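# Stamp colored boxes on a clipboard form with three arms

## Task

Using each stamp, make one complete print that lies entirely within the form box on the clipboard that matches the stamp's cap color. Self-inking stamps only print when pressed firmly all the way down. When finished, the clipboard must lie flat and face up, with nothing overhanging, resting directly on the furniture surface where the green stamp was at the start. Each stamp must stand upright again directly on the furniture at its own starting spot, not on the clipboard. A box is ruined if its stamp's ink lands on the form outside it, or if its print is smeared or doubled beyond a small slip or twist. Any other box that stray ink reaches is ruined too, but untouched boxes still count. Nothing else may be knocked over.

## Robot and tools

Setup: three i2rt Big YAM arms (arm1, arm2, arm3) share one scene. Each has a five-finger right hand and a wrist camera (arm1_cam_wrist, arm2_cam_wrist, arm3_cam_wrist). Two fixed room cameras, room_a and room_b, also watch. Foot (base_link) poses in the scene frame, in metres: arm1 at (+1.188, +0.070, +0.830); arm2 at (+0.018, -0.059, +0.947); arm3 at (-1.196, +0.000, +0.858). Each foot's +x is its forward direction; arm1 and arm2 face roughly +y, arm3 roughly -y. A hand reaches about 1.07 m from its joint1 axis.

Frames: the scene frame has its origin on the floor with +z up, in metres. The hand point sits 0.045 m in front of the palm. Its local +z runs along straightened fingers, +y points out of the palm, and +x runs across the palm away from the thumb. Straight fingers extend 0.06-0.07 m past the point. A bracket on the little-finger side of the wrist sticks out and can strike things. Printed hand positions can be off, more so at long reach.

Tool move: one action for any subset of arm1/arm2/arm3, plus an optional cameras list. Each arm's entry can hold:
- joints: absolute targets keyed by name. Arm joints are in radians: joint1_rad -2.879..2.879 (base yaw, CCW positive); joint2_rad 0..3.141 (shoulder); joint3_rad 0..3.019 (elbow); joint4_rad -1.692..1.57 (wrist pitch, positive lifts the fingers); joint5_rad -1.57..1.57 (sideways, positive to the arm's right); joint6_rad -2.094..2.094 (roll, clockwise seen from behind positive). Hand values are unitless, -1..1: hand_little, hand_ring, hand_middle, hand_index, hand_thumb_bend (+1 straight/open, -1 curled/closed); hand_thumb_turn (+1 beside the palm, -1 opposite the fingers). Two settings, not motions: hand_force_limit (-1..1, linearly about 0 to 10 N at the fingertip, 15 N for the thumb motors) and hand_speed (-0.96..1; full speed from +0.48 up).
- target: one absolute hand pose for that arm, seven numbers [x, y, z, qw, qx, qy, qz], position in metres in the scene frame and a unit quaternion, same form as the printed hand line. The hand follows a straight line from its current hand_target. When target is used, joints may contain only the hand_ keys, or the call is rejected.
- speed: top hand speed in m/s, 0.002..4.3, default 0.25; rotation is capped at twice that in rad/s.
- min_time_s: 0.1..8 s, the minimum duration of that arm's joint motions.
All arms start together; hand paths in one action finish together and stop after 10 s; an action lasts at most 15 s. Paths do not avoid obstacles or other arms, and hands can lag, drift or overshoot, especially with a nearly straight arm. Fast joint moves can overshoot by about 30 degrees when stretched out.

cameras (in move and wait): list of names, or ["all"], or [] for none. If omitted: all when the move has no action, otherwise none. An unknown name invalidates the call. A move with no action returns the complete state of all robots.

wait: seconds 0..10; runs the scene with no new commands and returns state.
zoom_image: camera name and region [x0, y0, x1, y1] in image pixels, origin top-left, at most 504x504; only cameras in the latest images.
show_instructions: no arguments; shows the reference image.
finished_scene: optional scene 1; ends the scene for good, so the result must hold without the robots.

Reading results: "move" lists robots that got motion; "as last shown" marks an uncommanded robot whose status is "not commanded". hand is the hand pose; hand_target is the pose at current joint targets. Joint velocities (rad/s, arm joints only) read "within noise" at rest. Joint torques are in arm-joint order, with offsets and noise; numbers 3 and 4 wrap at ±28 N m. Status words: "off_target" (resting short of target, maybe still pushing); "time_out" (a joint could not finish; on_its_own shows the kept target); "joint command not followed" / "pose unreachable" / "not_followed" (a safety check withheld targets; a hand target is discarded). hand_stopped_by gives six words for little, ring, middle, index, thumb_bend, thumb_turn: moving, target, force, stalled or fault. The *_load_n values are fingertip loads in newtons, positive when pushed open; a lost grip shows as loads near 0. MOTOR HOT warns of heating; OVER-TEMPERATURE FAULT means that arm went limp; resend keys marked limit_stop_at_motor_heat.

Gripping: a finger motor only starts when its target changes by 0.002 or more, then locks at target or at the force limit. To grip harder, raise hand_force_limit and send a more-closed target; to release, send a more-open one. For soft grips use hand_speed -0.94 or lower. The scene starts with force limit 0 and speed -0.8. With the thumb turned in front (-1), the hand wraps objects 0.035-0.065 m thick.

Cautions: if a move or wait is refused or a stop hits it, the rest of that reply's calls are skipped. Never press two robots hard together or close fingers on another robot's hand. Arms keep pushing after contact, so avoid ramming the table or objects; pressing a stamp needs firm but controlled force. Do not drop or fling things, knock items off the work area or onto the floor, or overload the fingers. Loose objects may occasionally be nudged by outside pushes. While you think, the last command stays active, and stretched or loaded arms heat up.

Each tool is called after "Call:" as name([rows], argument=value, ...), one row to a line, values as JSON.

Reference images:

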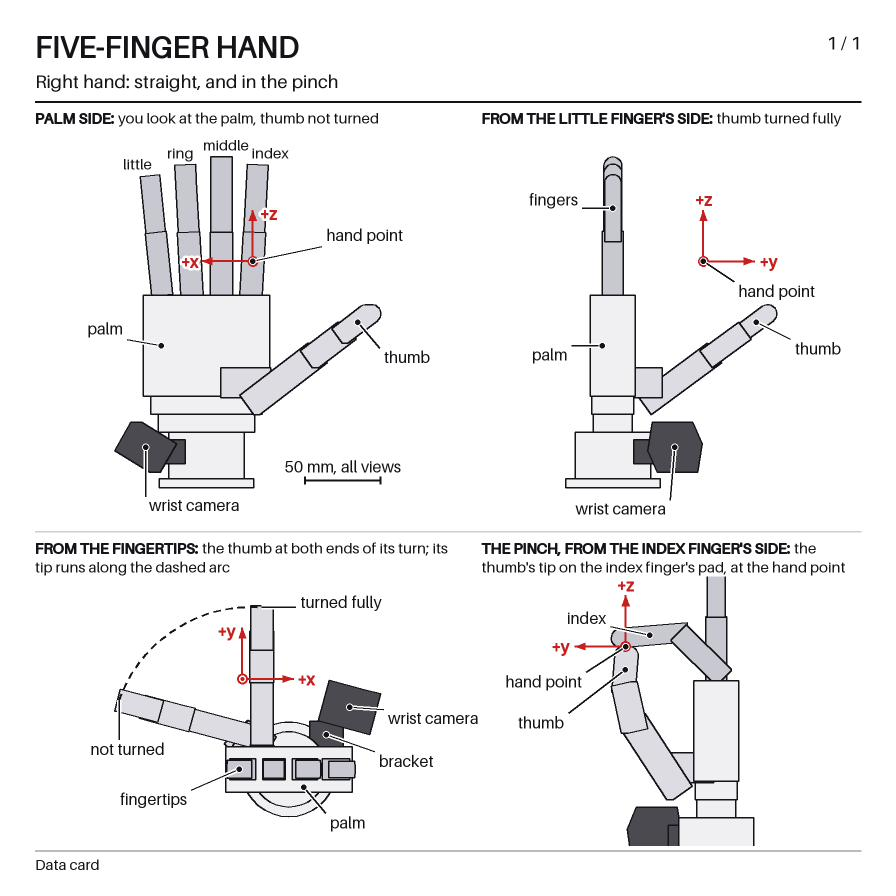

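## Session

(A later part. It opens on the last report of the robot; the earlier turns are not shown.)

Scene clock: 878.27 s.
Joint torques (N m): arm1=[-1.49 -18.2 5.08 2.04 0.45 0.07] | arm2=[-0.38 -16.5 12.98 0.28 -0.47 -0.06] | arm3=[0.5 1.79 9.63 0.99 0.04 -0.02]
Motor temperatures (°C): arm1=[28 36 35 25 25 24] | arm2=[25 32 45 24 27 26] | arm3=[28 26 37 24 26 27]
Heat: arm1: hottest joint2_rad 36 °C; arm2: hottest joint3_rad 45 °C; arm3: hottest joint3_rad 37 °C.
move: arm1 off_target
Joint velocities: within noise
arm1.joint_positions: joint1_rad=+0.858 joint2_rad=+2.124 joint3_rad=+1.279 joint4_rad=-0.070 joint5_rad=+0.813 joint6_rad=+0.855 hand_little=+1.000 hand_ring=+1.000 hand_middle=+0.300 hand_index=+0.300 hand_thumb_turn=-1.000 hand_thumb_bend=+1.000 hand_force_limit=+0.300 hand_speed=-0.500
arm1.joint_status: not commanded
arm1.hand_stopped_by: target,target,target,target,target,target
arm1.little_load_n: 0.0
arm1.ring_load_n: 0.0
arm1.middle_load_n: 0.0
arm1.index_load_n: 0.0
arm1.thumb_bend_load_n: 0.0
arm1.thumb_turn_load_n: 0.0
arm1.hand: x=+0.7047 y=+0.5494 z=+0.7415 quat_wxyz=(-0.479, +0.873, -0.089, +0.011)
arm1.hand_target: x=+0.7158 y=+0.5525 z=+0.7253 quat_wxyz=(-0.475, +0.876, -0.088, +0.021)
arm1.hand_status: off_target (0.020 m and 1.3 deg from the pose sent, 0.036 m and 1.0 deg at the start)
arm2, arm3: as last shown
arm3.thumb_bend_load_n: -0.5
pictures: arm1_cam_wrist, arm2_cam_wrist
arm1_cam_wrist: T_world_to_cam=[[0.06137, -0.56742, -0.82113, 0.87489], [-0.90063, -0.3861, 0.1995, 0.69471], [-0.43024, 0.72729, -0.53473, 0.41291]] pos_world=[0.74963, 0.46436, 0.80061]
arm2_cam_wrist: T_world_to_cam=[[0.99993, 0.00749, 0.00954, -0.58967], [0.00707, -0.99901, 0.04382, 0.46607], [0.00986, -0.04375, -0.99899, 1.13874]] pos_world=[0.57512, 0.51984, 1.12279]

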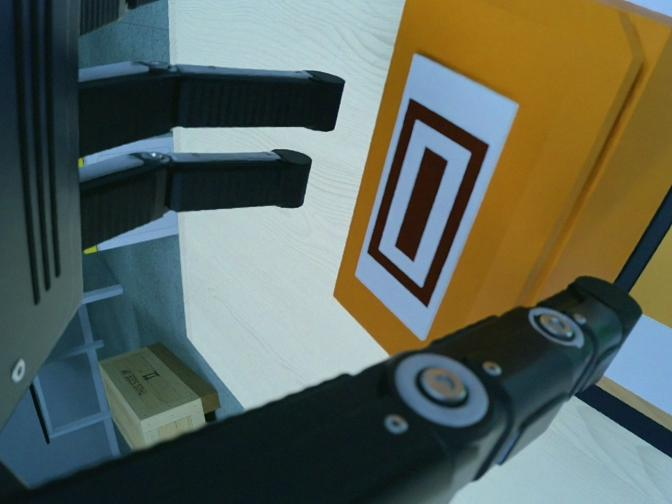

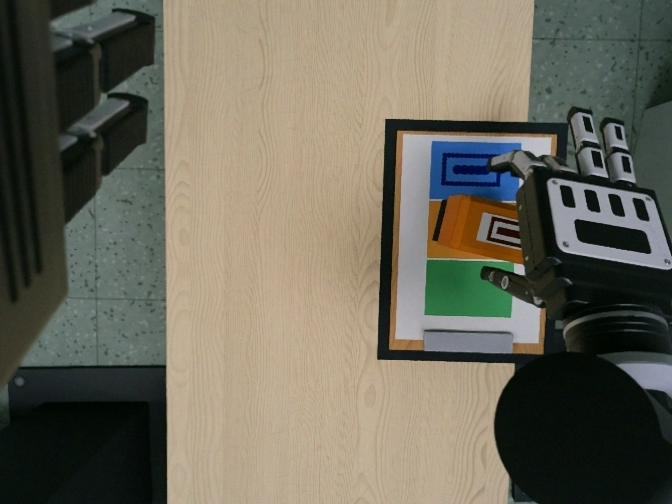

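Call:
move(arm1={"target":[0.7165,0.549,0.70,0.4747,-0.8755,0.0875,-0.0214],"speed":0.06}, cameras=["arm2_cam_wrist","arm1_cam_wrist"])

Call:
zoom_image(camera="arm2_cam_wrist", region=[380, 100, 600, 380])

Scene clock: 881.30 s.
Joint torques (N m): arm1=[-0.91 -18.61 5.15 2.04 0.53 0.13] | arm2=[-0.62 -16.85 13.24 0.28 -0.48 -0.05] | arm3=[0.5 1.73 9.63 0.98 0.04 -0.02]
Motor temperatures (°C): arm1=[28 35 35 25 25 24] | arm2=[25 32 45 24 27 26] | arm3=[28 26 37 24 26 27]
Heat: arm1: hottest joint2_rad 35 °C; arm2: hottest joint3_rad 45 °C; arm3: hottest joint3_rad 37 °C.
move: arm1 off_target
Joint velocities: within noise
arm1.joint_positions: joint1_rad=+0.858 joint2_rad=+2.175 joint3_rad=+1.271 joint4_rad=-0.022 joint5_rad=+0.813 joint6_rad=+0.855 hand_little=+1.000 hand_ring=+1.000 hand_middle=+0.300 hand_index=+0.300 hand_thumb_turn=-1.000 hand_thumb_bend=+1.000 hand_force_limit=+0.300 hand_speed=-0.500
arm1.joint_status: not commanded
arm1.hand_stopped_by: target,target,target,target,target,target
arm1.little_load_n: 0.0
arm1.ring_load_n: -0.5
arm1.middle_load_n: 0.0
arm1.index_load_n: 0.0
arm1.thumb_bend_load_n: 0.0
arm1.thumb_turn_load_n: 0.0
arm1.hand: x=+0.7095 y=+0.5463 z=+0.7124 quat_wxyz=(-0.476, +0.875, -0.087, +0.015)
arm1.hand_target: x=+0.7168 y=+0.5487 z=+0.7001 quat_wxyz=(-0.475, +0.876, -0.088, +0.021)
arm1.hand_status: off_target (0.015 m and 0.8 deg from the pose sent, 0.043 m and 1.3 deg at the start)
arm2.joint_positions: joint1_rad=-0.812 joint2_rad=+2.269 joint3_rad=+2.147 joint4_rad=-1.081 joint5_rad=-0.389 joint6_rad=-2.050 hand_little=+1.000 hand_ring=+1.000 hand_middle=+1.000 hand_index=+1.000 hand_thumb_turn=+1.000 hand_thumb_bend=+1.000 hand_force_limit=+0.000 hand_speed=-0.800
arm2.joint_status: not commanded
arm2.hand_stopped_by: target,target,target,target,target,target
arm2.little_load_n: 0.0
arm2.ring_load_n: 0.0
arm2.middle_load_n: 0.0
arm2.index_load_n: 0.0
arm2.thumb_bend_load_n: 0.0
arm2.thumb_turn_load_n: 0.0
arm2.hand: x=+0.5708 y=+0.5161 z=+1.0100 quat_wxyz=(-0.215, +0.756, +0.601, +0.144)
arm2.hand_target: x=+0.5791 y=+0.5292 z=+1.0303 quat_wxyz=(-0.219, +0.746, +0.607, +0.163)
arm2.hand_status: not commanded
arm3.joint_positions: joint1_rad=-0.880 joint2_rad=+0.621 joint3_rad=+1.361 joint4_rad=-1.625 joint5_rad=+0.146 joint6_rad=-1.401 hand_little=+1.000 hand_ring=+1.000 hand_middle=+1.000 hand_index=+1.000 hand_thumb_turn=+1.000 hand_thumb_bend=+1.000 hand_force_limit=+0.000 hand_speed=-0.800
arm3.joint_status: not commanded
arm3.hand_stopped_by: target,target,target,target,target,target
arm3.little_load_n: 0.0
arm3.ring_load_n: 0.0
arm3.middle_load_n: 0.0
arm3.index_load_n: 0.0
arm3.thumb_bend_load_n: 0.0
arm3.thumb_turn_load_n: 0.0
arm3.hand: x=-1.3774 y=-0.0426 z=+1.2961 quat_wxyz=(+0.334, +0.215, -0.915, +0.077)
arm3.hand_target: x=-1.3774 y=-0.0426 z=+1.3031 quat_wxyz=(+0.342, +0.214, -0.912, +0.081)
arm3.hand_status: not commanded
pictures: arm1_cam_wrist, arm2_cam_wrist
arm1_cam_wrist: T_world_to_cam=[[0.06833, -0.57264, -0.81695, 0.84394], [-0.90239, -0.3847, 0.19418, 0.70785], [-0.42548, 0.72394, -0.54303, 0.40603]] pos_world=[0.75384, 0.46165, 0.7725]
arm2_cam_wrist: T_world_to_cam=[[0.99993, 0.00749, 0.00954, -0.58967], [0.00707, -0.99901, 0.04382, 0.46607], [0.00986, -0.04375, -0.99899, 1.13874]] pos_world=[0.57512, 0.51984, 1.12279]

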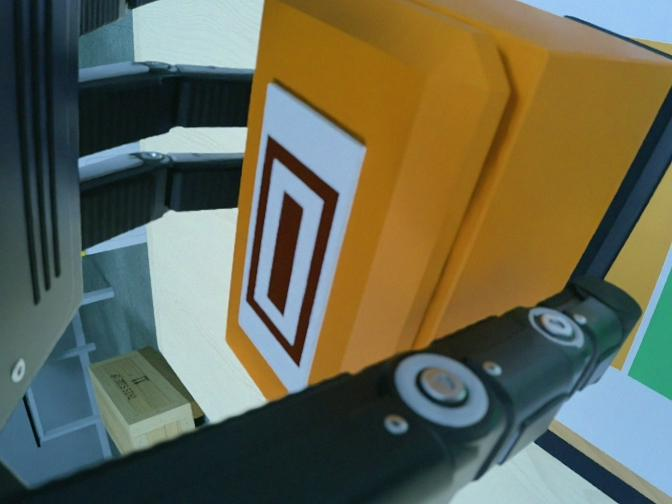

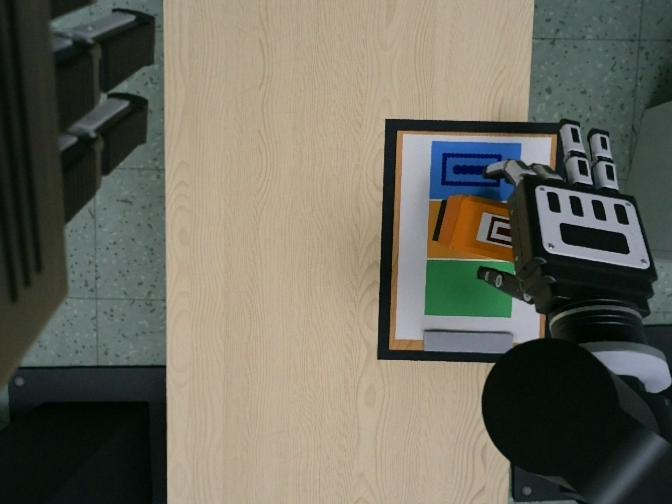

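Scaled by 1.800 from the camera's image (finer frame: 960x720).

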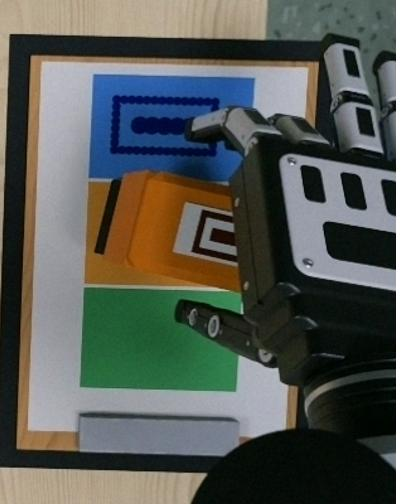

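Call:
move(arm1={"target":[0.713,0.546,0.690,0.4747,-0.8755,0.0875,-0.0214],"speed":0.05}, cameras=["arm1_cam_wrist"])

Scene clock: 884.00 s.
Joint torques (N m): arm1=[-0.56 -18.26 5.71 2.04 0.67 0.2] | arm2=[-0.67 -16.67 13 0.36 -0.47 -0.08] | arm3=[0.56 1.79 9.63 0.99 0.04 -0.02]
Motor temperatures (°C): arm1=[28 35 35 25 25 24] | arm2=[25 32 45 24 27 26] | arm3=[28 26 37 24 26 27]
Heat: arm1: hottest joint2_rad 35 °C; arm2: hottest joint3_rad 45 °C; arm3: hottest joint3_rad 37 °C.
move: arm1 done
Joint velocities: within noise
arm1.joint_positions: joint1_rad=+0.858 joint2_rad=+2.195 joint3_rad=+1.271 joint4_rad=-0.015 joint5_rad=+0.815 joint6_rad=+0.855 hand_little=+1.000 hand_ring=+1.000 hand_middle=+0.300 hand_index=+0.300 hand_thumb_turn=-1.000 hand_thumb_bend=+1.000 hand_force_limit=+0.300 hand_speed=-0.500
arm1.joint_status: not commanded
arm1.hand_stopped_by: target,target,target,target,target,target
arm1.little_load_n: 0.0
arm1.ring_load_n: 0.0
arm1.middle_load_n: 0.0
arm1.index_load_n: 0.0
arm1.thumb_bend_load_n: 0.0
arm1.thumb_turn_load_n: 0.0
arm1.hand: x=+0.7129 y=+0.5445 z=+0.7004 quat_wxyz=(-0.474, +0.876, -0.085, +0.021)
arm1.hand_target: x=+0.7133 y=+0.5457 z=+0.6900 quat_wxyz=(-0.475, +0.876, -0.088, +0.022)
arm1.hand_status: done (0.010 m and 0.3 deg from the pose sent, 0.023 m and 0.8 deg at the start)
arm2, arm3: as last shown
arm2.thumb_bend_load_n: -0.5
arm1_cam_wrist: T_world_to_cam=[[0.07712, -0.57796, -0.81241, 0.82631], [-0.90521, -0.38213, 0.18593, 0.71895], [-0.4179, 0.72107, -0.55265, 0.40505]] pos_world=[0.75635, 0.46024, 0.76148]

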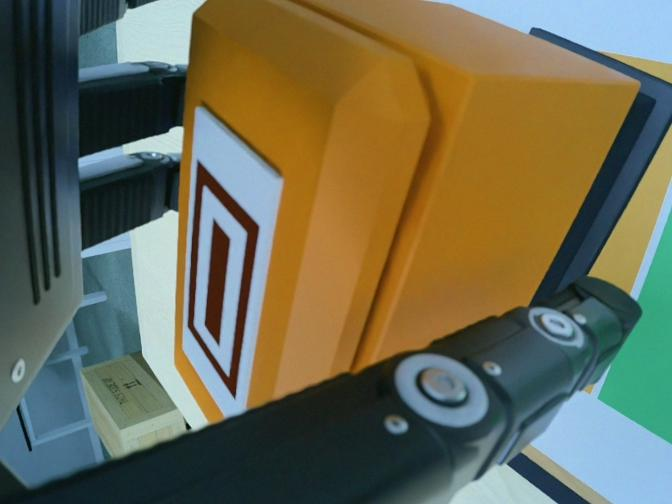

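Call:
move(arm1={"target":[0.699,0.547,0.700,0.4747,-0.8755,0.0875,-0.0214],"speed":0.05}, cameras=["arm1_cam_wrist","arm2_cam_wrist"])

Call:
zoom_image(camera="arm2_cam_wrist", region=[380, 100, 600, 380])

Scene clock: 885.73 s.
Joint torques (N m): arm1=[0.5 -19.14 7.77 0.91 0.68 0.26] | arm2=[-0.97 -16.56 13.2 0.38 -0.48 -0.05] | arm3=[0.56 1.73 9.63 0.98 0.04 -0.02]
Motor temperatures (°C): arm1=[28 35 35 25 25 24] | arm2=[25 32 45 24 27 26] | arm3=[28 26 37 24 26 27]
Heat: arm1: hottest joint2_rad 35 °C; arm2: hottest joint3_rad 45 °C; arm3: hottest joint3_rad 37 °C.
move: arm1 off_target
Joint velocities: within noise
arm1.joint_positions: joint1_rad=+0.858 joint2_rad=+2.195 joint3_rad=+1.285 joint4_rad=-0.042 joint5_rad=+0.822 joint6_rad=+0.863 hand_little=+1.000 hand_ring=+1.000 hand_middle=+0.300 hand_index=+0.300 hand_thumb_turn=-1.000 hand_thumb_bend=+1.000 hand_force_limit=+0.300 hand_speed=-0.500
arm1.joint_status: not commanded
arm1.hand_stopped_by: target,target,target,target,target,target
arm1.little_load_n: 0.0
arm1.ring_load_n: 0.0
arm1.middle_load_n: 0.0
arm1.index_load_n: 0.0
arm1.thumb_bend_load_n: 0.0
arm1.thumb_turn_load_n: 0.0
arm1.hand: x=+0.7123 y=+0.5464 z=+0.7027 quat_wxyz=(-0.473, +0.876, -0.087, +0.026)
arm1.hand_target: x=+0.6994 y=+0.5466 z=+0.7001 quat_wxyz=(-0.475, +0.876, -0.087, +0.021)
arm1.hand_status: off_target (0.014 m and 0.6 deg from the pose sent, 0.014 m and 0.3 deg at the start)
arm2, arm3: as last shown
arm2.index_load_n: -0.5
arm2.thumb_bend_load_n: 0.0
arm3.middle_load_n: 0.5
arm1_cam_wrist: T_world_to_cam=[[0.07831, -0.58026, -0.81066, 0.82846], [-0.90982, -0.37402, 0.17984, 0.72191], [-0.40756, 0.72346, -0.55722, 0.3993]] pos_world=[0.75467, 0.46185, 0.76427]
arm2_cam_wrist: T_world_to_cam=[[0.99993, 0.00749, 0.00954, -0.58967], [0.00707, -0.99901, 0.04382, 0.46607], [0.00986, -0.04375, -0.99899, 1.13874]] pos_world=[0.57512, 0.51984, 1.12279]

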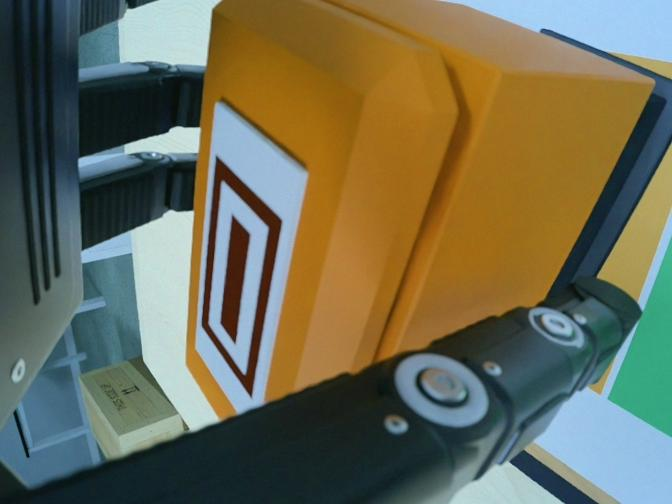

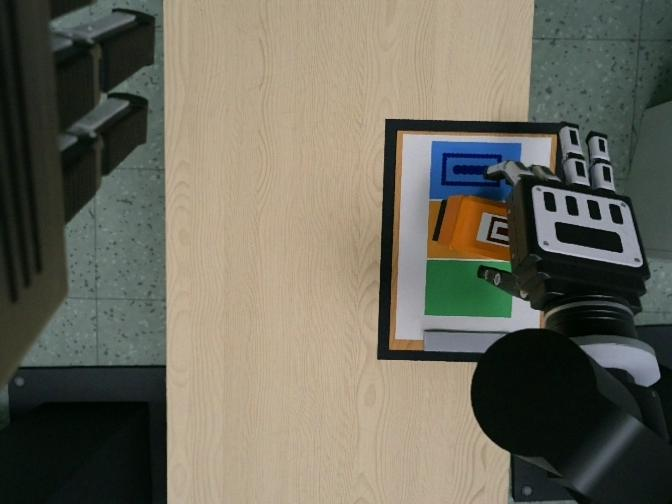

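Scaled by 1.800 from the camera's image (finer frame: 960x720).

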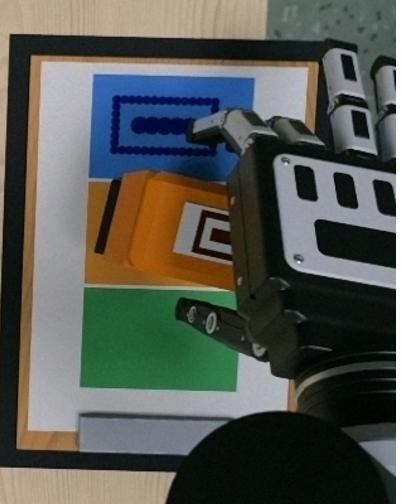

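Call:
zoom_image(camera="arm2_cam_wrist", region=[425, 150, 535, 300])

Scaled by 3.360 from the camera's image (finer frame: 960x720).

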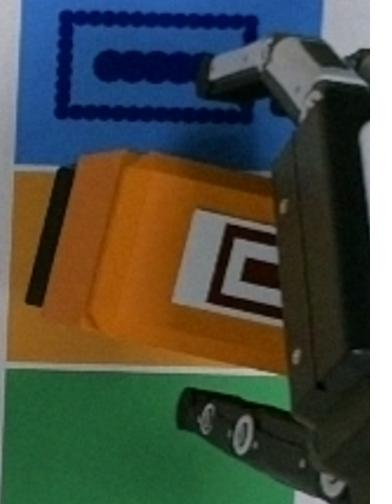

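Call:
move(arm1={"joints":{"joint1_rad":0.885},"min_time_s":1.0}, cameras=["arm1_cam_wrist","arm2_cam_wrist"])

Call:
zoom_image(camera="arm2_cam_wrist", region=[425, 150, 535, 300])

Scene clock: 901.43 s.
Joint torques (N m): arm1=[0.67 -18.61 7.82 1.09 0.66 0.27] | arm2=[-0.38 -16.5 13.19 0.25 -0.47 -0.04] | arm3=[0.5 1.79 9.63 0.98 0.04 -0.02]
Motor temperatures (°C): arm1=[28 35 35 24 26 24] | arm2=[25 33 46 24 27 26] | arm3=[28 26 37 24 26 27]
Heat: arm1: hottest joint2_rad 35 °C; arm2: hottest joint3_rad 46 °C; arm3: hottest joint3_rad 37 °C.
move: arm1 done
Joint velocities: within noise
arm1.joint_positions: joint1_rad=+0.872 joint2_rad=+2.195 joint3_rad=+1.285 joint4_rad=-0.042 joint5_rad=+0.823 joint6_rad=+0.863 hand_little=+1.000 hand_ring=+1.000 hand_middle=+0.300 hand_index=+0.300 hand_thumb_turn=-1.000 hand_thumb_bend=+1.000 hand_force_limit=+0.300 hand_speed=-0.500
arm1.joint_status: all done
arm1.hand_stopped_by: target,target,target,target,target,target
arm1.little_load_n: 0.0
arm1.ring_load_n: 0.0
arm1.middle_load_n: 0.0
arm1.index_load_n: 0.0
arm1.thumb_bend_load_n: 0.0
arm1.thumb_turn_load_n: 0.0
arm1.hand: x=+0.7057 y=+0.5396 z=+0.7026 quat_wxyz=(-0.474, +0.877, -0.081, +0.023)
arm1.hand_target: x=+0.6920 y=+0.5389 z=+0.6999 quat_wxyz=(-0.475, +0.876, -0.080, +0.018)
arm1.hand_status: not commanded
arm2, arm3: as last shown
arm2.index_load_n: 0.0
arm3.middle_load_n: 0.0
arm1_cam_wrist: T_world_to_cam=[[0.08657, -0.57914, -0.81062, 0.81852], [-0.90455, -0.38666, 0.17965, 0.71659], [-0.41748, 0.71769, -0.55734, 0.41158]] pos_world=[0.74916, 0.45573, 0.76417]
arm2_cam_wrist: T_world_to_cam=[[0.99993, 0.00749, 0.00954, -0.58967], [0.00707, -0.99901, 0.04382, 0.46607], [0.00986, -0.04375, -0.99899, 1.13874]] pos_world=[0.57512, 0.51984, 1.12279]

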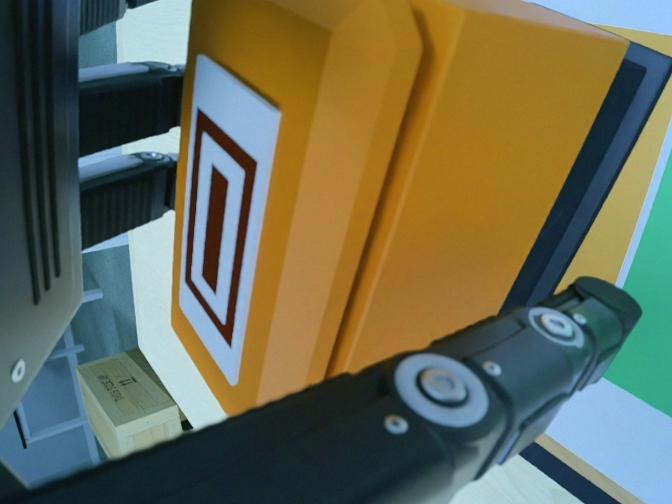

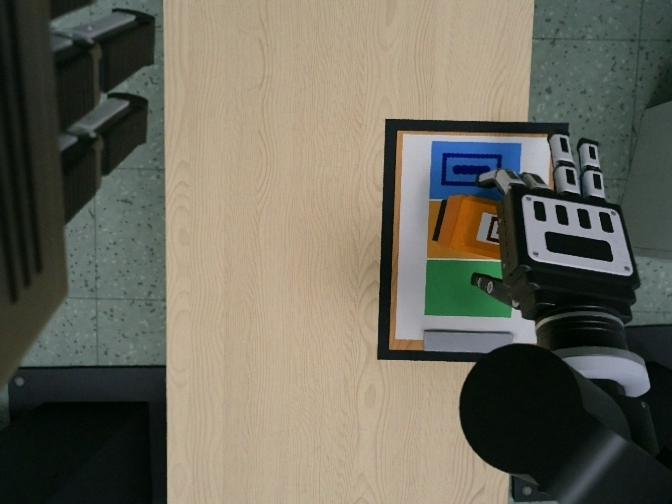

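Scaled by 3.360 from the camera's image (finer frame: 960x720).

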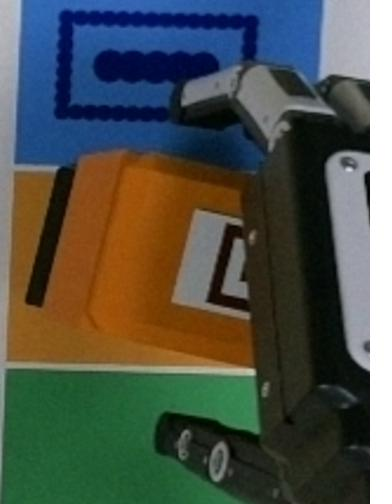

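Call:
move(arm1={"joints":{"hand_index":0.18,"hand_middle":0.18,"hand_force_limit":-0.85,"hand_speed":-0.94}})

Call:
move(arm1={"joints":{"hand_thumb_bend":0.2,"hand_force_limit":0.3,"hand_speed":-0.88}}, cameras=["arm1_cam_wrist","arm2_cam_wrist"])

Call:
zoom_image(camera="arm2_cam_wrist", region=[425, 150, 535, 300])

Scene clock: 904.70 s.
Joint torques (N m): arm1=[0.56 -18.84 7.84 1.07 0.65 0.26] | arm2=[-0.62 -16.56 13.24 0.35 -0.47 -0.04] | arm3=[0.56 1.79 9.65 0.99 0.04 -0.02]
Motor temperatures (°C): arm1=[28 35 35 24 26 24] | arm2=[25 33 46 24 27 26] | arm3=[28 26 37 24 26 27]
Heat: arm1: hottest joint2_rad 35 °C; arm2: hottest joint3_rad 46 °C; arm3: hottest joint3_rad 37 °C.
move: arm1 done
Joint velocities: within noise
arm1.joint_positions: joint1_rad=+0.872 joint2_rad=+2.195 joint3_rad=+1.285 joint4_rad=-0.042 joint5_rad=+0.823 joint6_rad=+0.863 hand_little=+1.000 hand_ring=+1.000 hand_middle=+0.180 hand_index=+0.180 hand_thumb_turn=-1.000 hand_thumb_bend=+1.000 hand_force_limit=-0.850 hand_speed=-0.940
arm1.joint_status: all done
arm1.hand_stopped_by: target,target,target,target,target,target
arm1.little_load_n: 0.0
arm1.ring_load_n: 0.0
arm1.middle_load_n: 0.0
arm1.index_load_n: 0.0
arm1.thumb_bend_load_n: 0.0
arm1.thumb_turn_load_n: 0.0
arm1.hand: x=+0.7057 y=+0.5397 z=+0.7026 quat_wxyz=(-0.474, +0.877, -0.081, +0.023)
arm1.hand_target: x=+0.6920 y=+0.5389 z=+0.6999 quat_wxyz=(-0.475, +0.876, -0.081, +0.018)
arm1.hand_status: not commanded
arm2, arm3: as last shown
pictures: none

Scene clock: 908.53 s.
Joint torques (N m): arm1=[0.56 -18.78 7.75 1.24 0.68 0.24] | arm2=[-0.44 -16.97 13.09 0.39 -0.5 -0.07] | arm3=[0.56 1.79 9.63 0.98 0.04 -0.02]
Motor temperatures (°C): arm1=[28 34 35 24 26 24] | arm2=[25 33 46 24 27 26] | arm3=[28 26 37 24 26 27]
Heat: arm1: hottest joint3_rad 35 °C; arm2: hottest joint3_rad 46 °C; arm3: hottest joint3_rad 37 °C.
move: arm1 off_target
Joint velocities: within noise
arm1.joint_positions: joint1_rad=+0.876 joint2_rad=+2.195 joint3_rad=+1.285 joint4_rad=-0.044 joint5_rad=+0.823 joint6_rad=+0.863 hand_little=+1.000 hand_ring=+1.000 hand_middle=+0.181 hand_index=+0.181 hand_thumb_turn=-1.000 hand_thumb_bend=+0.417 hand_force_limit=+0.300 hand_speed=-0.880
arm1.joint_status: hand_thumb_bend off_target (ended at +0.417, target +0.200); the others done
arm1.hand_stopped_by: target,target,target,target,force,target
arm1.little_load_n: 0.0
arm1.ring_load_n: 0.0
arm1.middle_load_n: 5.0
arm1.index_load_n: 6.5
arm1.thumb_bend_load_n: 10.0
arm1.thumb_turn_load_n: -2.0
arm1.hand: x=+0.7040 y=+0.5371 z=+0.7022 quat_wxyz=(-0.473, +0.877, -0.079, +0.023)
arm1.hand_target: x=+0.6920 y=+0.5389 z=+0.6999 quat_wxyz=(-0.475, +0.876, -0.081, +0.018)
arm1.hand_status: not commanded
arm2, arm3: as last shown
arm2.middle_load_n: -0.5
arm1_cam_wrist: T_world_to_cam=[[0.09033, -0.57985, -0.8097, 0.81404], [-0.90314, -0.39036, 0.17879, 0.71563], [-0.41974, 0.71512, -0.55894, 0.41664]] pos_world=[0.74767, 0.45342, 0.76406]
arm2_cam_wrist: T_world_to_cam=[[0.99993, 0.00749, 0.00954, -0.58967], [0.00707, -0.99901, 0.04382, 0.46607], [0.00986, -0.04375, -0.99899, 1.13874]] pos_world=[0.57512, 0.51984, 1.12279]

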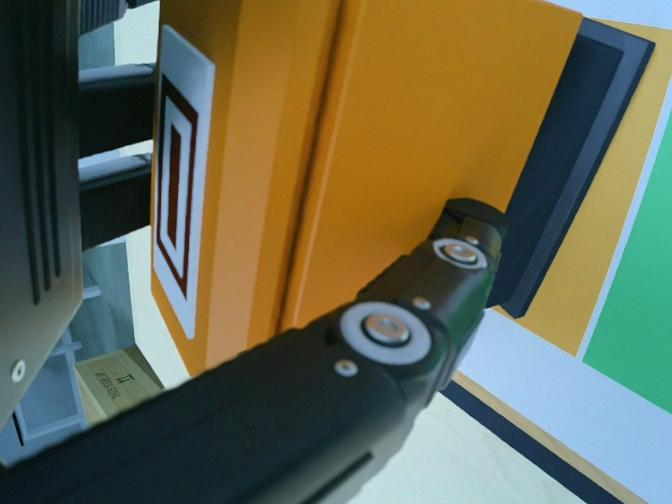

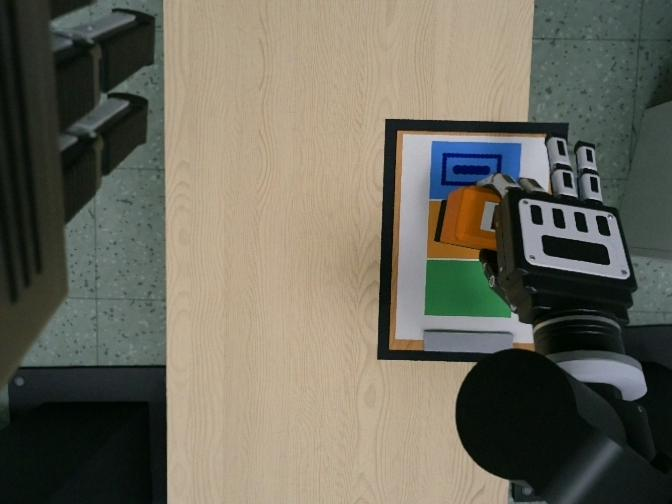

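Scaled by 3.360 from the camera's image (finer frame: 960x720).

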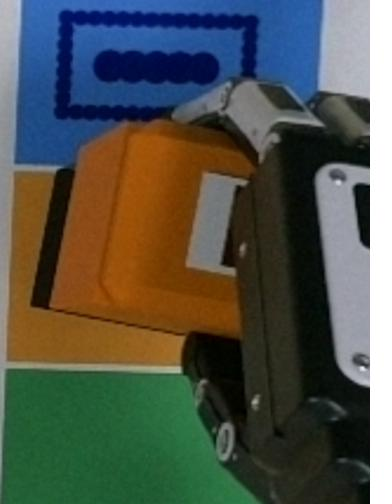

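Call:
move(arm1={"target":[0.692,0.539,0.74,0.4747,-0.8755,0.0805,-0.018],"speed":0.08}, cameras=["arm1_cam_wrist","arm2_cam_wrist"])

Call:
zoom_image(camera="arm2_cam_wrist", region=[425, 150, 535, 300])

Scene clock: 910.63 s.
Joint torques (N m): arm1=[0.38 -23.3 6.94 1.1 0.65 0.2] | arm2=[-0.85 -16.97 13.19 0.4 -0.5 -0.05] | arm3=[0.56 1.79 9.65 0.98 0.04 -0.02]
Motor temperatures (°C): arm1=[28 34 35 24 26 24] | arm2=[25 33 46 24 27 26] | arm3=[28 26 37 24 26 27]
Heat: arm1: hottest joint3_rad 35 °C; arm2: hottest joint3_rad 46 °C; arm3: hottest joint3_rad 37 °C.
move: arm1 off_target
Joint velocities: within noise
arm1.joint_positions: joint1_rad=+0.876 joint2_rad=+2.169 joint3_rad=+1.289 joint4_rad=-0.117 joint5_rad=+0.823 joint6_rad=+0.869 hand_little=+1.000 hand_ring=+1.000 hand_middle=+0.181 hand_index=+0.181 hand_thumb_turn=-1.000 hand_thumb_bend=+0.417 hand_force_limit=+0.300 hand_speed=-0.880
arm1.joint_status: not commanded
arm1.hand_stopped_by: target,target,target,target,force,target
arm1.little_load_n: 0.0
arm1.ring_load_n: 0.0
arm1.middle_load_n: 5.5
arm1.index_load_n: 6.5
arm1.thumb_bend_load_n: 9.5
arm1.thumb_turn_load_n: -2.0
arm1.hand: x=+0.7097 y=+0.5329 z=+0.7113 quat_wxyz=(-0.463, +0.882, -0.073, +0.038)
arm1.hand_target: x=+0.6925 y=+0.5387 z=+0.7400 quat_wxyz=(-0.475, +0.876, -0.081, +0.018)
arm1.hand_status: off_target (0.034 m and 2.9 deg from the pose sent, 0.040 m and 0.6 deg at the start)
arm2, arm3: as last shown
arm2.middle_load_n: 0.0
arm2.thumb_bend_load_n: -0.5
arm1_cam_wrist: T_world_to_cam=[[0.11214, -0.59969, -0.79233, 0.80116], [-0.9098, -0.38262, 0.16084, 0.73098], [-0.39962, 0.70283, -0.5885, 0.44043]] pos_world=[0.75121, 0.4506, 0.77642]
arm2_cam_wrist: T_world_to_cam=[[0.99993, 0.00749, 0.00954, -0.58967], [0.00707, -0.99901, 0.04382, 0.46607], [0.00986, -0.04375, -0.99899, 1.13874]] pos_world=[0.57512, 0.51984, 1.12279]

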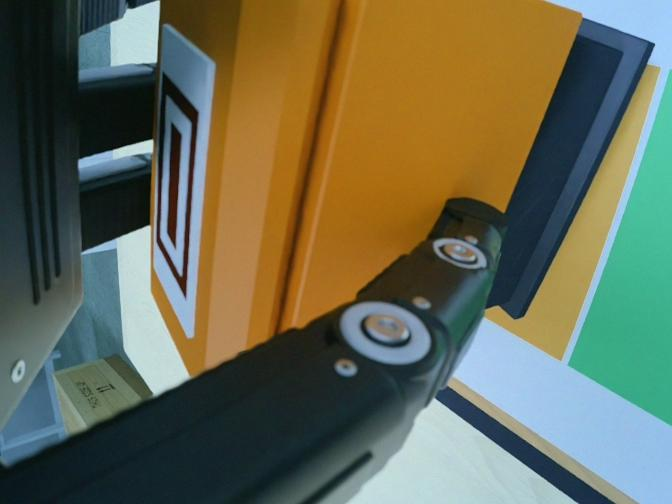

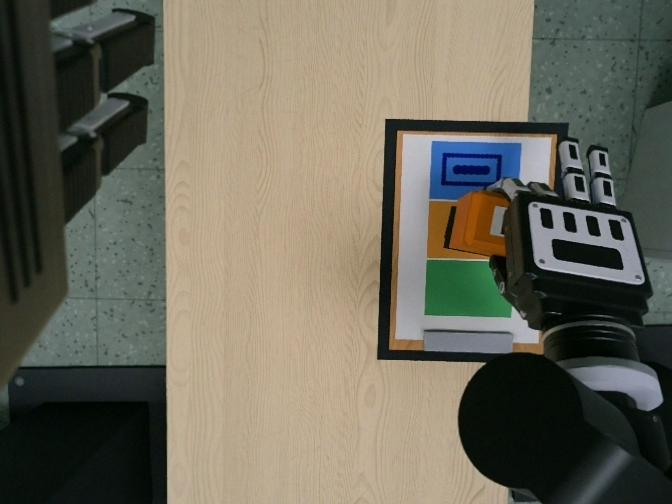

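Scaled by 3.360 from the camera's image (finer frame: 960x720).

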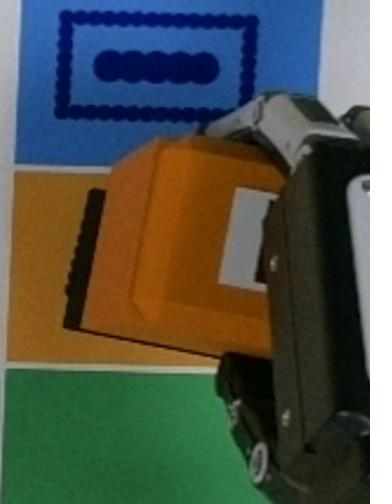

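Call:
move(arm1={"target":[0.692,0.50,0.86,0.4747,-0.8755,0.0805,-0.018],"speed":0.12}, cameras=["arm2_cam_wrist"])

Call:
zoom_image(camera="arm2_cam_wrist", region=[425, 120, 575, 320])

Scene clock: 913.10 s.
Joint torques (N m): arm1=[0.73 -21.3 6.93 0.98 0.86 0.25] | arm2=[-0.38 -16.56 13.09 0.47 -0.52 -0.06] | arm3=[0.56 1.79 9.63 0.99 0.04 -0.02]
Motor temperatures (°C): arm1=[28 35 36 24 26 24] | arm2=[25 33 46 24 27 26] | arm3=[28 26 37 24 26 27]
Heat: arm1: hottest joint3_rad 36 °C; arm2: hottest joint3_rad 46 °C; arm3: hottest joint3_rad 37 °C.
move: arm1 off_target
Joint velocities: within noise
arm1.joint_positions: joint1_rad=+0.927 joint2_rad=+1.914 joint3_rad=+1.289 joint4_rad=-0.399 joint5_rad=+0.850 joint6_rad=+0.927 hand_little=+1.000 hand_ring=+1.000 hand_middle=+0.181 hand_index=+0.181 hand_thumb_turn=-1.000 hand_thumb_bend=+0.417 hand_force_limit=+0.300 hand_speed=-0.880
arm1.joint_status: not commanded
arm1.hand_stopped_by: target,target,target,target,force,target
arm1.little_load_n: 0.0
arm1.ring_load_n: 0.0
arm1.middle_load_n: 5.5
arm1.index_load_n: 7.0
arm1.thumb_bend_load_n: 10.0
arm1.thumb_turn_load_n: -2.0
arm1.hand: x=+0.7002 y=+0.5032 z=+0.8415 quat_wxyz=(-0.468, +0.880, -0.075, +0.032)
arm1.hand_target: x=+0.6921 y=+0.4999 z=+0.8598 quat_wxyz=(-0.475, +0.876, -0.080, +0.018)
arm1.hand_status: off_target (0.020 m and 1.9 deg from the pose sent, 0.153 m and 2.9 deg at the start)
arm2, arm3: as last shown
arm2.thumb_bend_load_n: 0.0
arm2_cam_wrist: T_world_to_cam=[[0.99993, 0.00749, 0.00954, -0.58967], [0.00707, -0.99901, 0.04382, 0.46607], [0.00986, -0.04375, -0.99899, 1.13874]] pos_world=[0.57512, 0.51984, 1.12279]

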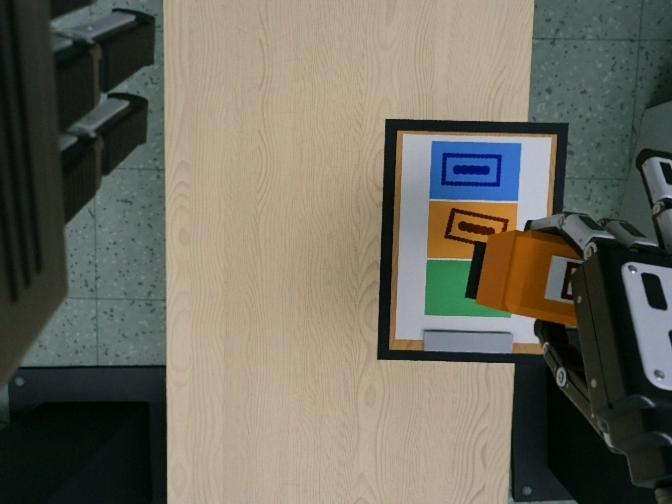

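Scaled by 2.520 from the camera's image (finer frame: 960x720).

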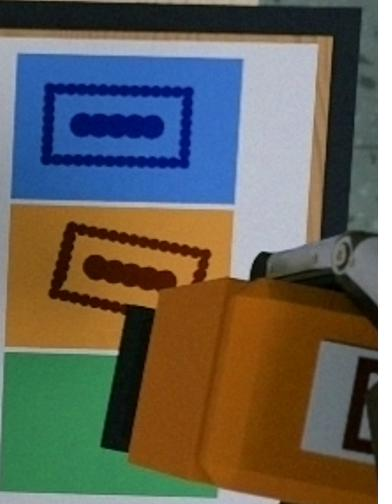

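Call:
move(arm2={"target":[0.38,0.42,1.10,-0.219,0.746,0.607,0.1625],"speed":0.25}, arm1={"target":[0.68,0.42,0.87,0.4747,-0.8755,0.0805,-0.018],"speed":0.12})

Call:
move(arm1={"target":[0.61,0.24,0.82,0.3684,-0.6036,-0.6036,0.3684],"speed":0.22}, cameras=["arm1_cam_wrist","arm2_cam_wrist","room_a"])

Scene clock: 919.23 s.
Joint torques (N m): arm1=[0.62 -20.72 6.72 0.62 0.97 0.27] | arm2=[0.67 -11.58 8.23 1.51 -0.06 0.17] | arm3=[0.56 1.79 9.62 0.98 0.04 -0.02]
Motor temperatures (°C): arm1=[28 35 36 24 26 24] | arm2=[25 33 46 24 27 26] | arm3=[28 26 37 24 26 27]
Heat: arm1: hottest joint3_rad 36 °C; arm2: hottest joint3_rad 46 °C; arm3: hottest joint3_rad 37 °C.
move: arm1 off_target; arm2 off_target
Joint velocities: within noise
arm1.joint_positions: joint1_rad=+1.069 joint2_rad=+1.861 joint3_rad=+1.248 joint4_rad=-0.566 joint5_rad=+0.916 joint6_rad=+1.122 hand_little=+1.000 hand_ring=+1.000 hand_middle=+0.181 hand_index=+0.181 hand_thumb_turn=-1.000 hand_thumb_bend=+0.417 hand_force_limit=+0.300 hand_speed=-0.880
arm1.joint_status: not commanded
arm1.hand_stopped_by: target,target,target,target,force,target
arm1.little_load_n: 0.0
arm1.ring_load_n: 0.0
arm1.middle_load_n: 5.5
arm1.index_load_n: 6.5
arm1.thumb_bend_load_n: 9.5
arm1.thumb_turn_load_n: -2.0
arm1.hand: x=+0.6856 y=+0.4227 z=+0.8496 quat_wxyz=(-0.468, +0.880, -0.072, +0.033)
arm1.hand_target: x=+0.6801 y=+0.4201 z=+0.8695 quat_wxyz=(-0.475, +0.876, -0.080, +0.018)
arm1.hand_status: off_target (0.021 m and 2.2 deg from the pose sent, 0.090 m and 1.9 deg at the start)
arm2.joint_positions: joint1_rad=-0.692 joint2_rad=+1.648 joint3_rad=+1.393 joint4_rad=-0.895 joint5_rad=-0.345 joint6_rad=-1.949 hand_little=+1.000 hand_ring=+1.000 hand_middle=+1.000 hand_index=+1.000 hand_thumb_turn=+1.000 hand_thumb_bend=+1.000 hand_force_limit=+0.000 hand_speed=-0.800
arm2.joint_status: not commanded
arm2.hand_stopped_by: target,target,target,target,target,target
arm2.little_load_n: 0.0
arm2.ring_load_n: 0.0
arm2.middle_load_n: 0.0
arm2.index_load_n: 0.0
arm2.thumb_bend_load_n: 0.0
arm2.thumb_turn_load_n: 0.0
arm2.hand: x=+0.3829 y=+0.4147 z=+1.0906 quat_wxyz=(-0.216, +0.749, +0.608, +0.150)
arm2.hand_target: x=+0.3799 y=+0.4199 z=+1.0999 quat_wxyz=(-0.219, +0.746, +0.607, +0.162)
arm2.hand_status: off_target (0.011 m and 1.5 deg from the pose sent, 0.232 m and 2.6 deg at the start)
arm3.joint_positions: joint1_rad=-0.880 joint2_rad=+0.621 joint3_rad=+1.361 joint4_rad=-1.625 joint5_rad=+0.146 joint6_rad=-1.401 hand_little=+1.000 hand_ring=+1.000 hand_middle=+1.000 hand_index=+1.000 hand_thumb_turn=+1.000 hand_thumb_bend=+1.000 hand_force_limit=+0.000 hand_speed=-0.800
arm3.joint_status: not commanded
arm3.hand_stopped_by: target,target,target,target,target,target
arm3.little_load_n: 0.0
arm3.ring_load_n: 0.0
arm3.middle_load_n: 0.0
arm3.index_load_n: 0.0
arm3.thumb_bend_load_n: 0.0
arm3.thumb_turn_load_n: 0.0
arm3.hand: x=-1.3774 y=-0.0426 z=+1.2961 quat_wxyz=(+0.334, +0.215, -0.915, +0.077)
arm3.hand_target: x=-1.3774 y=-0.0426 z=+1.3031 quat_wxyz=(+0.342, +0.214, -0.912, +0.081)
arm3.hand_status: not commanded
pictures: none

Scene clock: 924.03 s.
Joint torques (N m): arm1=[-1.14 -14.04 8.7 1.95 -0.42 0.04] | arm2=[0.38 -11.46 8.32 1.58 -0.07 0.15] | arm3=[0.56 1.79 9.63 0.99 0.04 -0.02]
Motor temperatures (°C): arm1=[28 35 36 24 26 24] | arm2=[25 33 46 24 27 26] | arm3=[28 26 37 24 26 27]
Heat: arm1: hottest joint3_rad 36 °C; arm2: hottest joint3_rad 46 °C; arm3: hottest joint3_rad 37 °C.
move: arm1 off_target
Joint velocities: within noise
arm1.joint_positions: joint1_rad=+1.073 joint2_rad=+1.805 joint3_rad=+0.850 joint4_rad=+0.429 joint5_rad=-0.385 joint6_rad=-0.193 hand_little=+1.000 hand_ring=+1.000 hand_middle=+0.181 hand_index=+0.181 hand_thumb_turn=-1.000 hand_thumb_bend=+0.417 hand_force_limit=+0.300 hand_speed=-0.880
arm1.joint_status: not commanded
arm1.hand_stopped_by: target,target,target,target,force,target
arm1.little_load_n: 0.0
arm1.ring_load_n: 0.0
arm1.middle_load_n: 5.5
arm1.index_load_n: 6.5
arm1.thumb_bend_load_n: 9.5
arm1.thumb_turn_load_n: -2.0
arm1.hand: x=+0.6249 y=+0.2249 z=+0.8114 quat_wxyz=(-0.354, +0.610, +0.607, -0.367)
arm1.hand_target: x=+0.6109 y=+0.2398 z=+0.8205 quat_wxyz=(-0.369, +0.604, +0.604, -0.368)
arm1.hand_status: off_target (0.023 m and 1.8 deg from the pose sent, 0.200 m and 99.3 deg at the start)
arm2, arm3: as last shown
arm2.hand_target: x=+0.3799 y=+0.4199 z=+1.0998 quat_wxyz=(-0.219, +0.746, +0.607, +0.162)
arm3.middle_load_n: -0.5
arm1_cam_wrist: T_world_to_cam=[[0.488, 0.19757, -0.85019, 0.33814], [0.54456, -0.83014, 0.11966, -0.25486], [-0.68214, -0.52137, -0.5127, 1.07228]] pos_world=[0.70522, 0.28069, 0.86773]
arm2_cam_wrist: T_world_to_cam=[[0.99945, 0.02278, 0.024, -0.42378], [0.02196, -0.99918, 0.03407, 0.36751], [0.02476, -0.03352, -0.99913, 1.20689]] pos_world=[0.3856, 0.41733, 1.20349]

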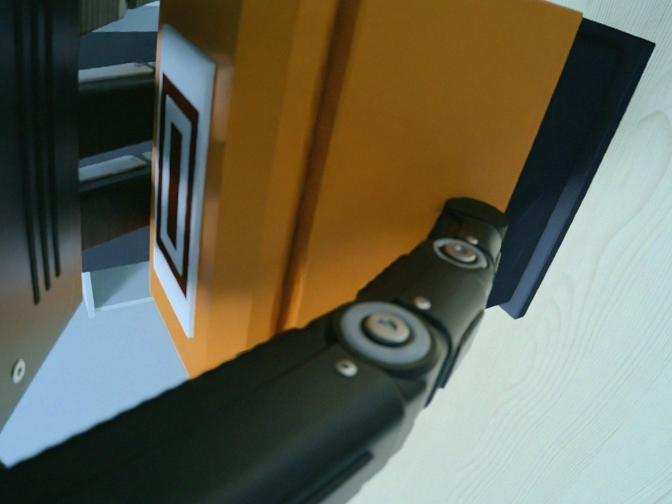

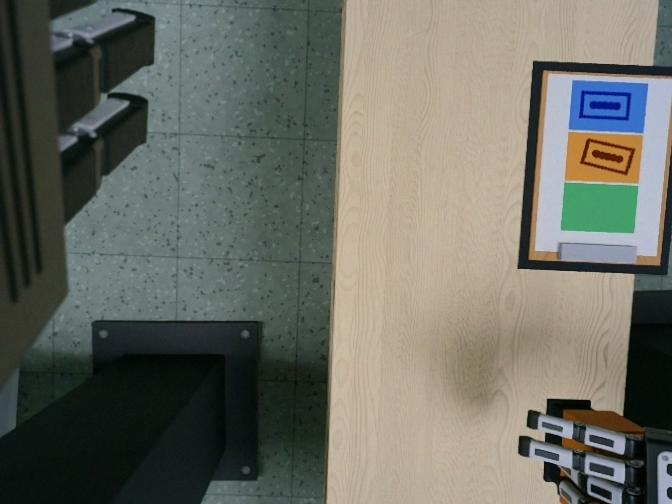

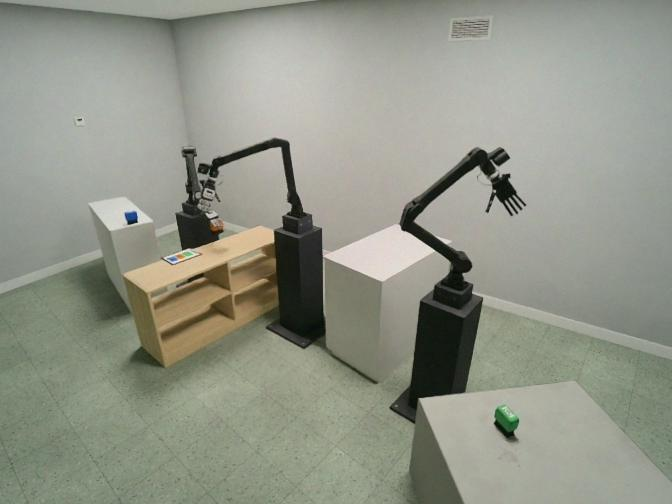

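Call:
move(arm1={"target":[0.611,0.238,0.73,0.3684,-0.6036,-0.6036,0.3684],"speed":0.12}, cameras=["arm1_cam_wrist","arm2_cam_wrist"])

Call:
zoom_image(camera="arm2_cam_wrist", region=[472, 370, 672, 504])

Scene clock: 926.57 s.
Joint torques (N m): arm1=[-1.03 -15.62 6.35 2.92 -0.24 0.11] | arm2=[-0.26 -11.75 8.25 1.57 -0.11 0.14] | arm3=[0.56 1.79 9.63 0.99 0.04 -0.02]
Motor temperatures (°C): arm1=[28 35 36 24 26 24] | arm2=[25 33 45 24 27 26] | arm3=[28 26 37 24 26 27]
Heat: arm1: hottest joint3_rad 36 °C; arm2: hottest joint3_rad 45 °C; arm3: hottest joint3_rad 37 °C.
move: arm1 off_target
Joint velocities: within noise
arm1.joint_positions: joint1_rad=+1.073 joint2_rad=+2.041 joint3_rad=+0.858 joint4_rad=+0.637 joint5_rad=-0.385 joint6_rad=-0.194 hand_little=+1.000 hand_ring=+1.000 hand_middle=+0.181 hand_index=+0.181 hand_thumb_turn=-1.000 hand_thumb_bend=+0.417 hand_force_limit=+0.300 hand_speed=-0.880
arm1.joint_status: not commanded
arm1.hand_stopped_by: target,target,target,target,force,target
arm1.little_load_n: 0.0
arm1.ring_load_n: 0.0
arm1.middle_load_n: 5.5
arm1.index_load_n: 7.0
arm1.thumb_bend_load_n: 9.5
arm1.thumb_turn_load_n: -2.0
arm1.hand: x=+0.6275 y=+0.2247 z=+0.7208 quat_wxyz=(-0.347, +0.614, +0.609, -0.363)
arm1.hand_target: x=+0.6117 y=+0.2378 z=+0.7307 quat_wxyz=(-0.369, +0.603, +0.604, -0.368)
arm1.hand_status: off_target (0.023 m and 2.9 deg from the pose sent, 0.084 m and 1.8 deg at the start)
arm2, arm3: as last shown
arm3.middle_load_n: 0.0
arm1_cam_wrist: T_world_to_cam=[[0.50269, 0.19163, -0.84296, 0.24666], [0.54249, -0.82914, 0.13502, -0.25568], [-0.67305, -0.52517, -0.52076, 1.02849]] pos_world=[0.70694, 0.28088, 0.77804]
arm2_cam_wrist: T_world_to_cam=[[0.99945, 0.02278, 0.024, -0.42378], [0.02196, -0.99918, 0.03407, 0.36751], [0.02476, -0.03352, -0.99913, 1.20689]] pos_world=[0.3856, 0.41733, 1.20349]

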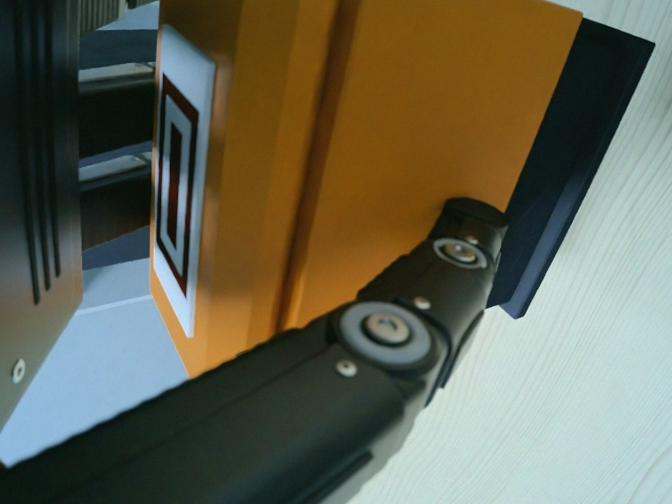

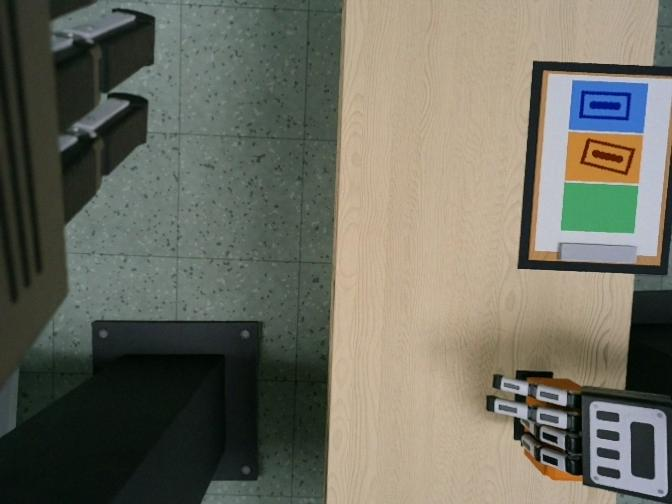

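Scaled by 2.520 from the camera's image (finer frame: 960x720).

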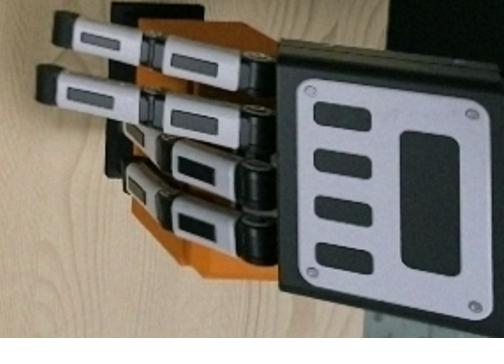

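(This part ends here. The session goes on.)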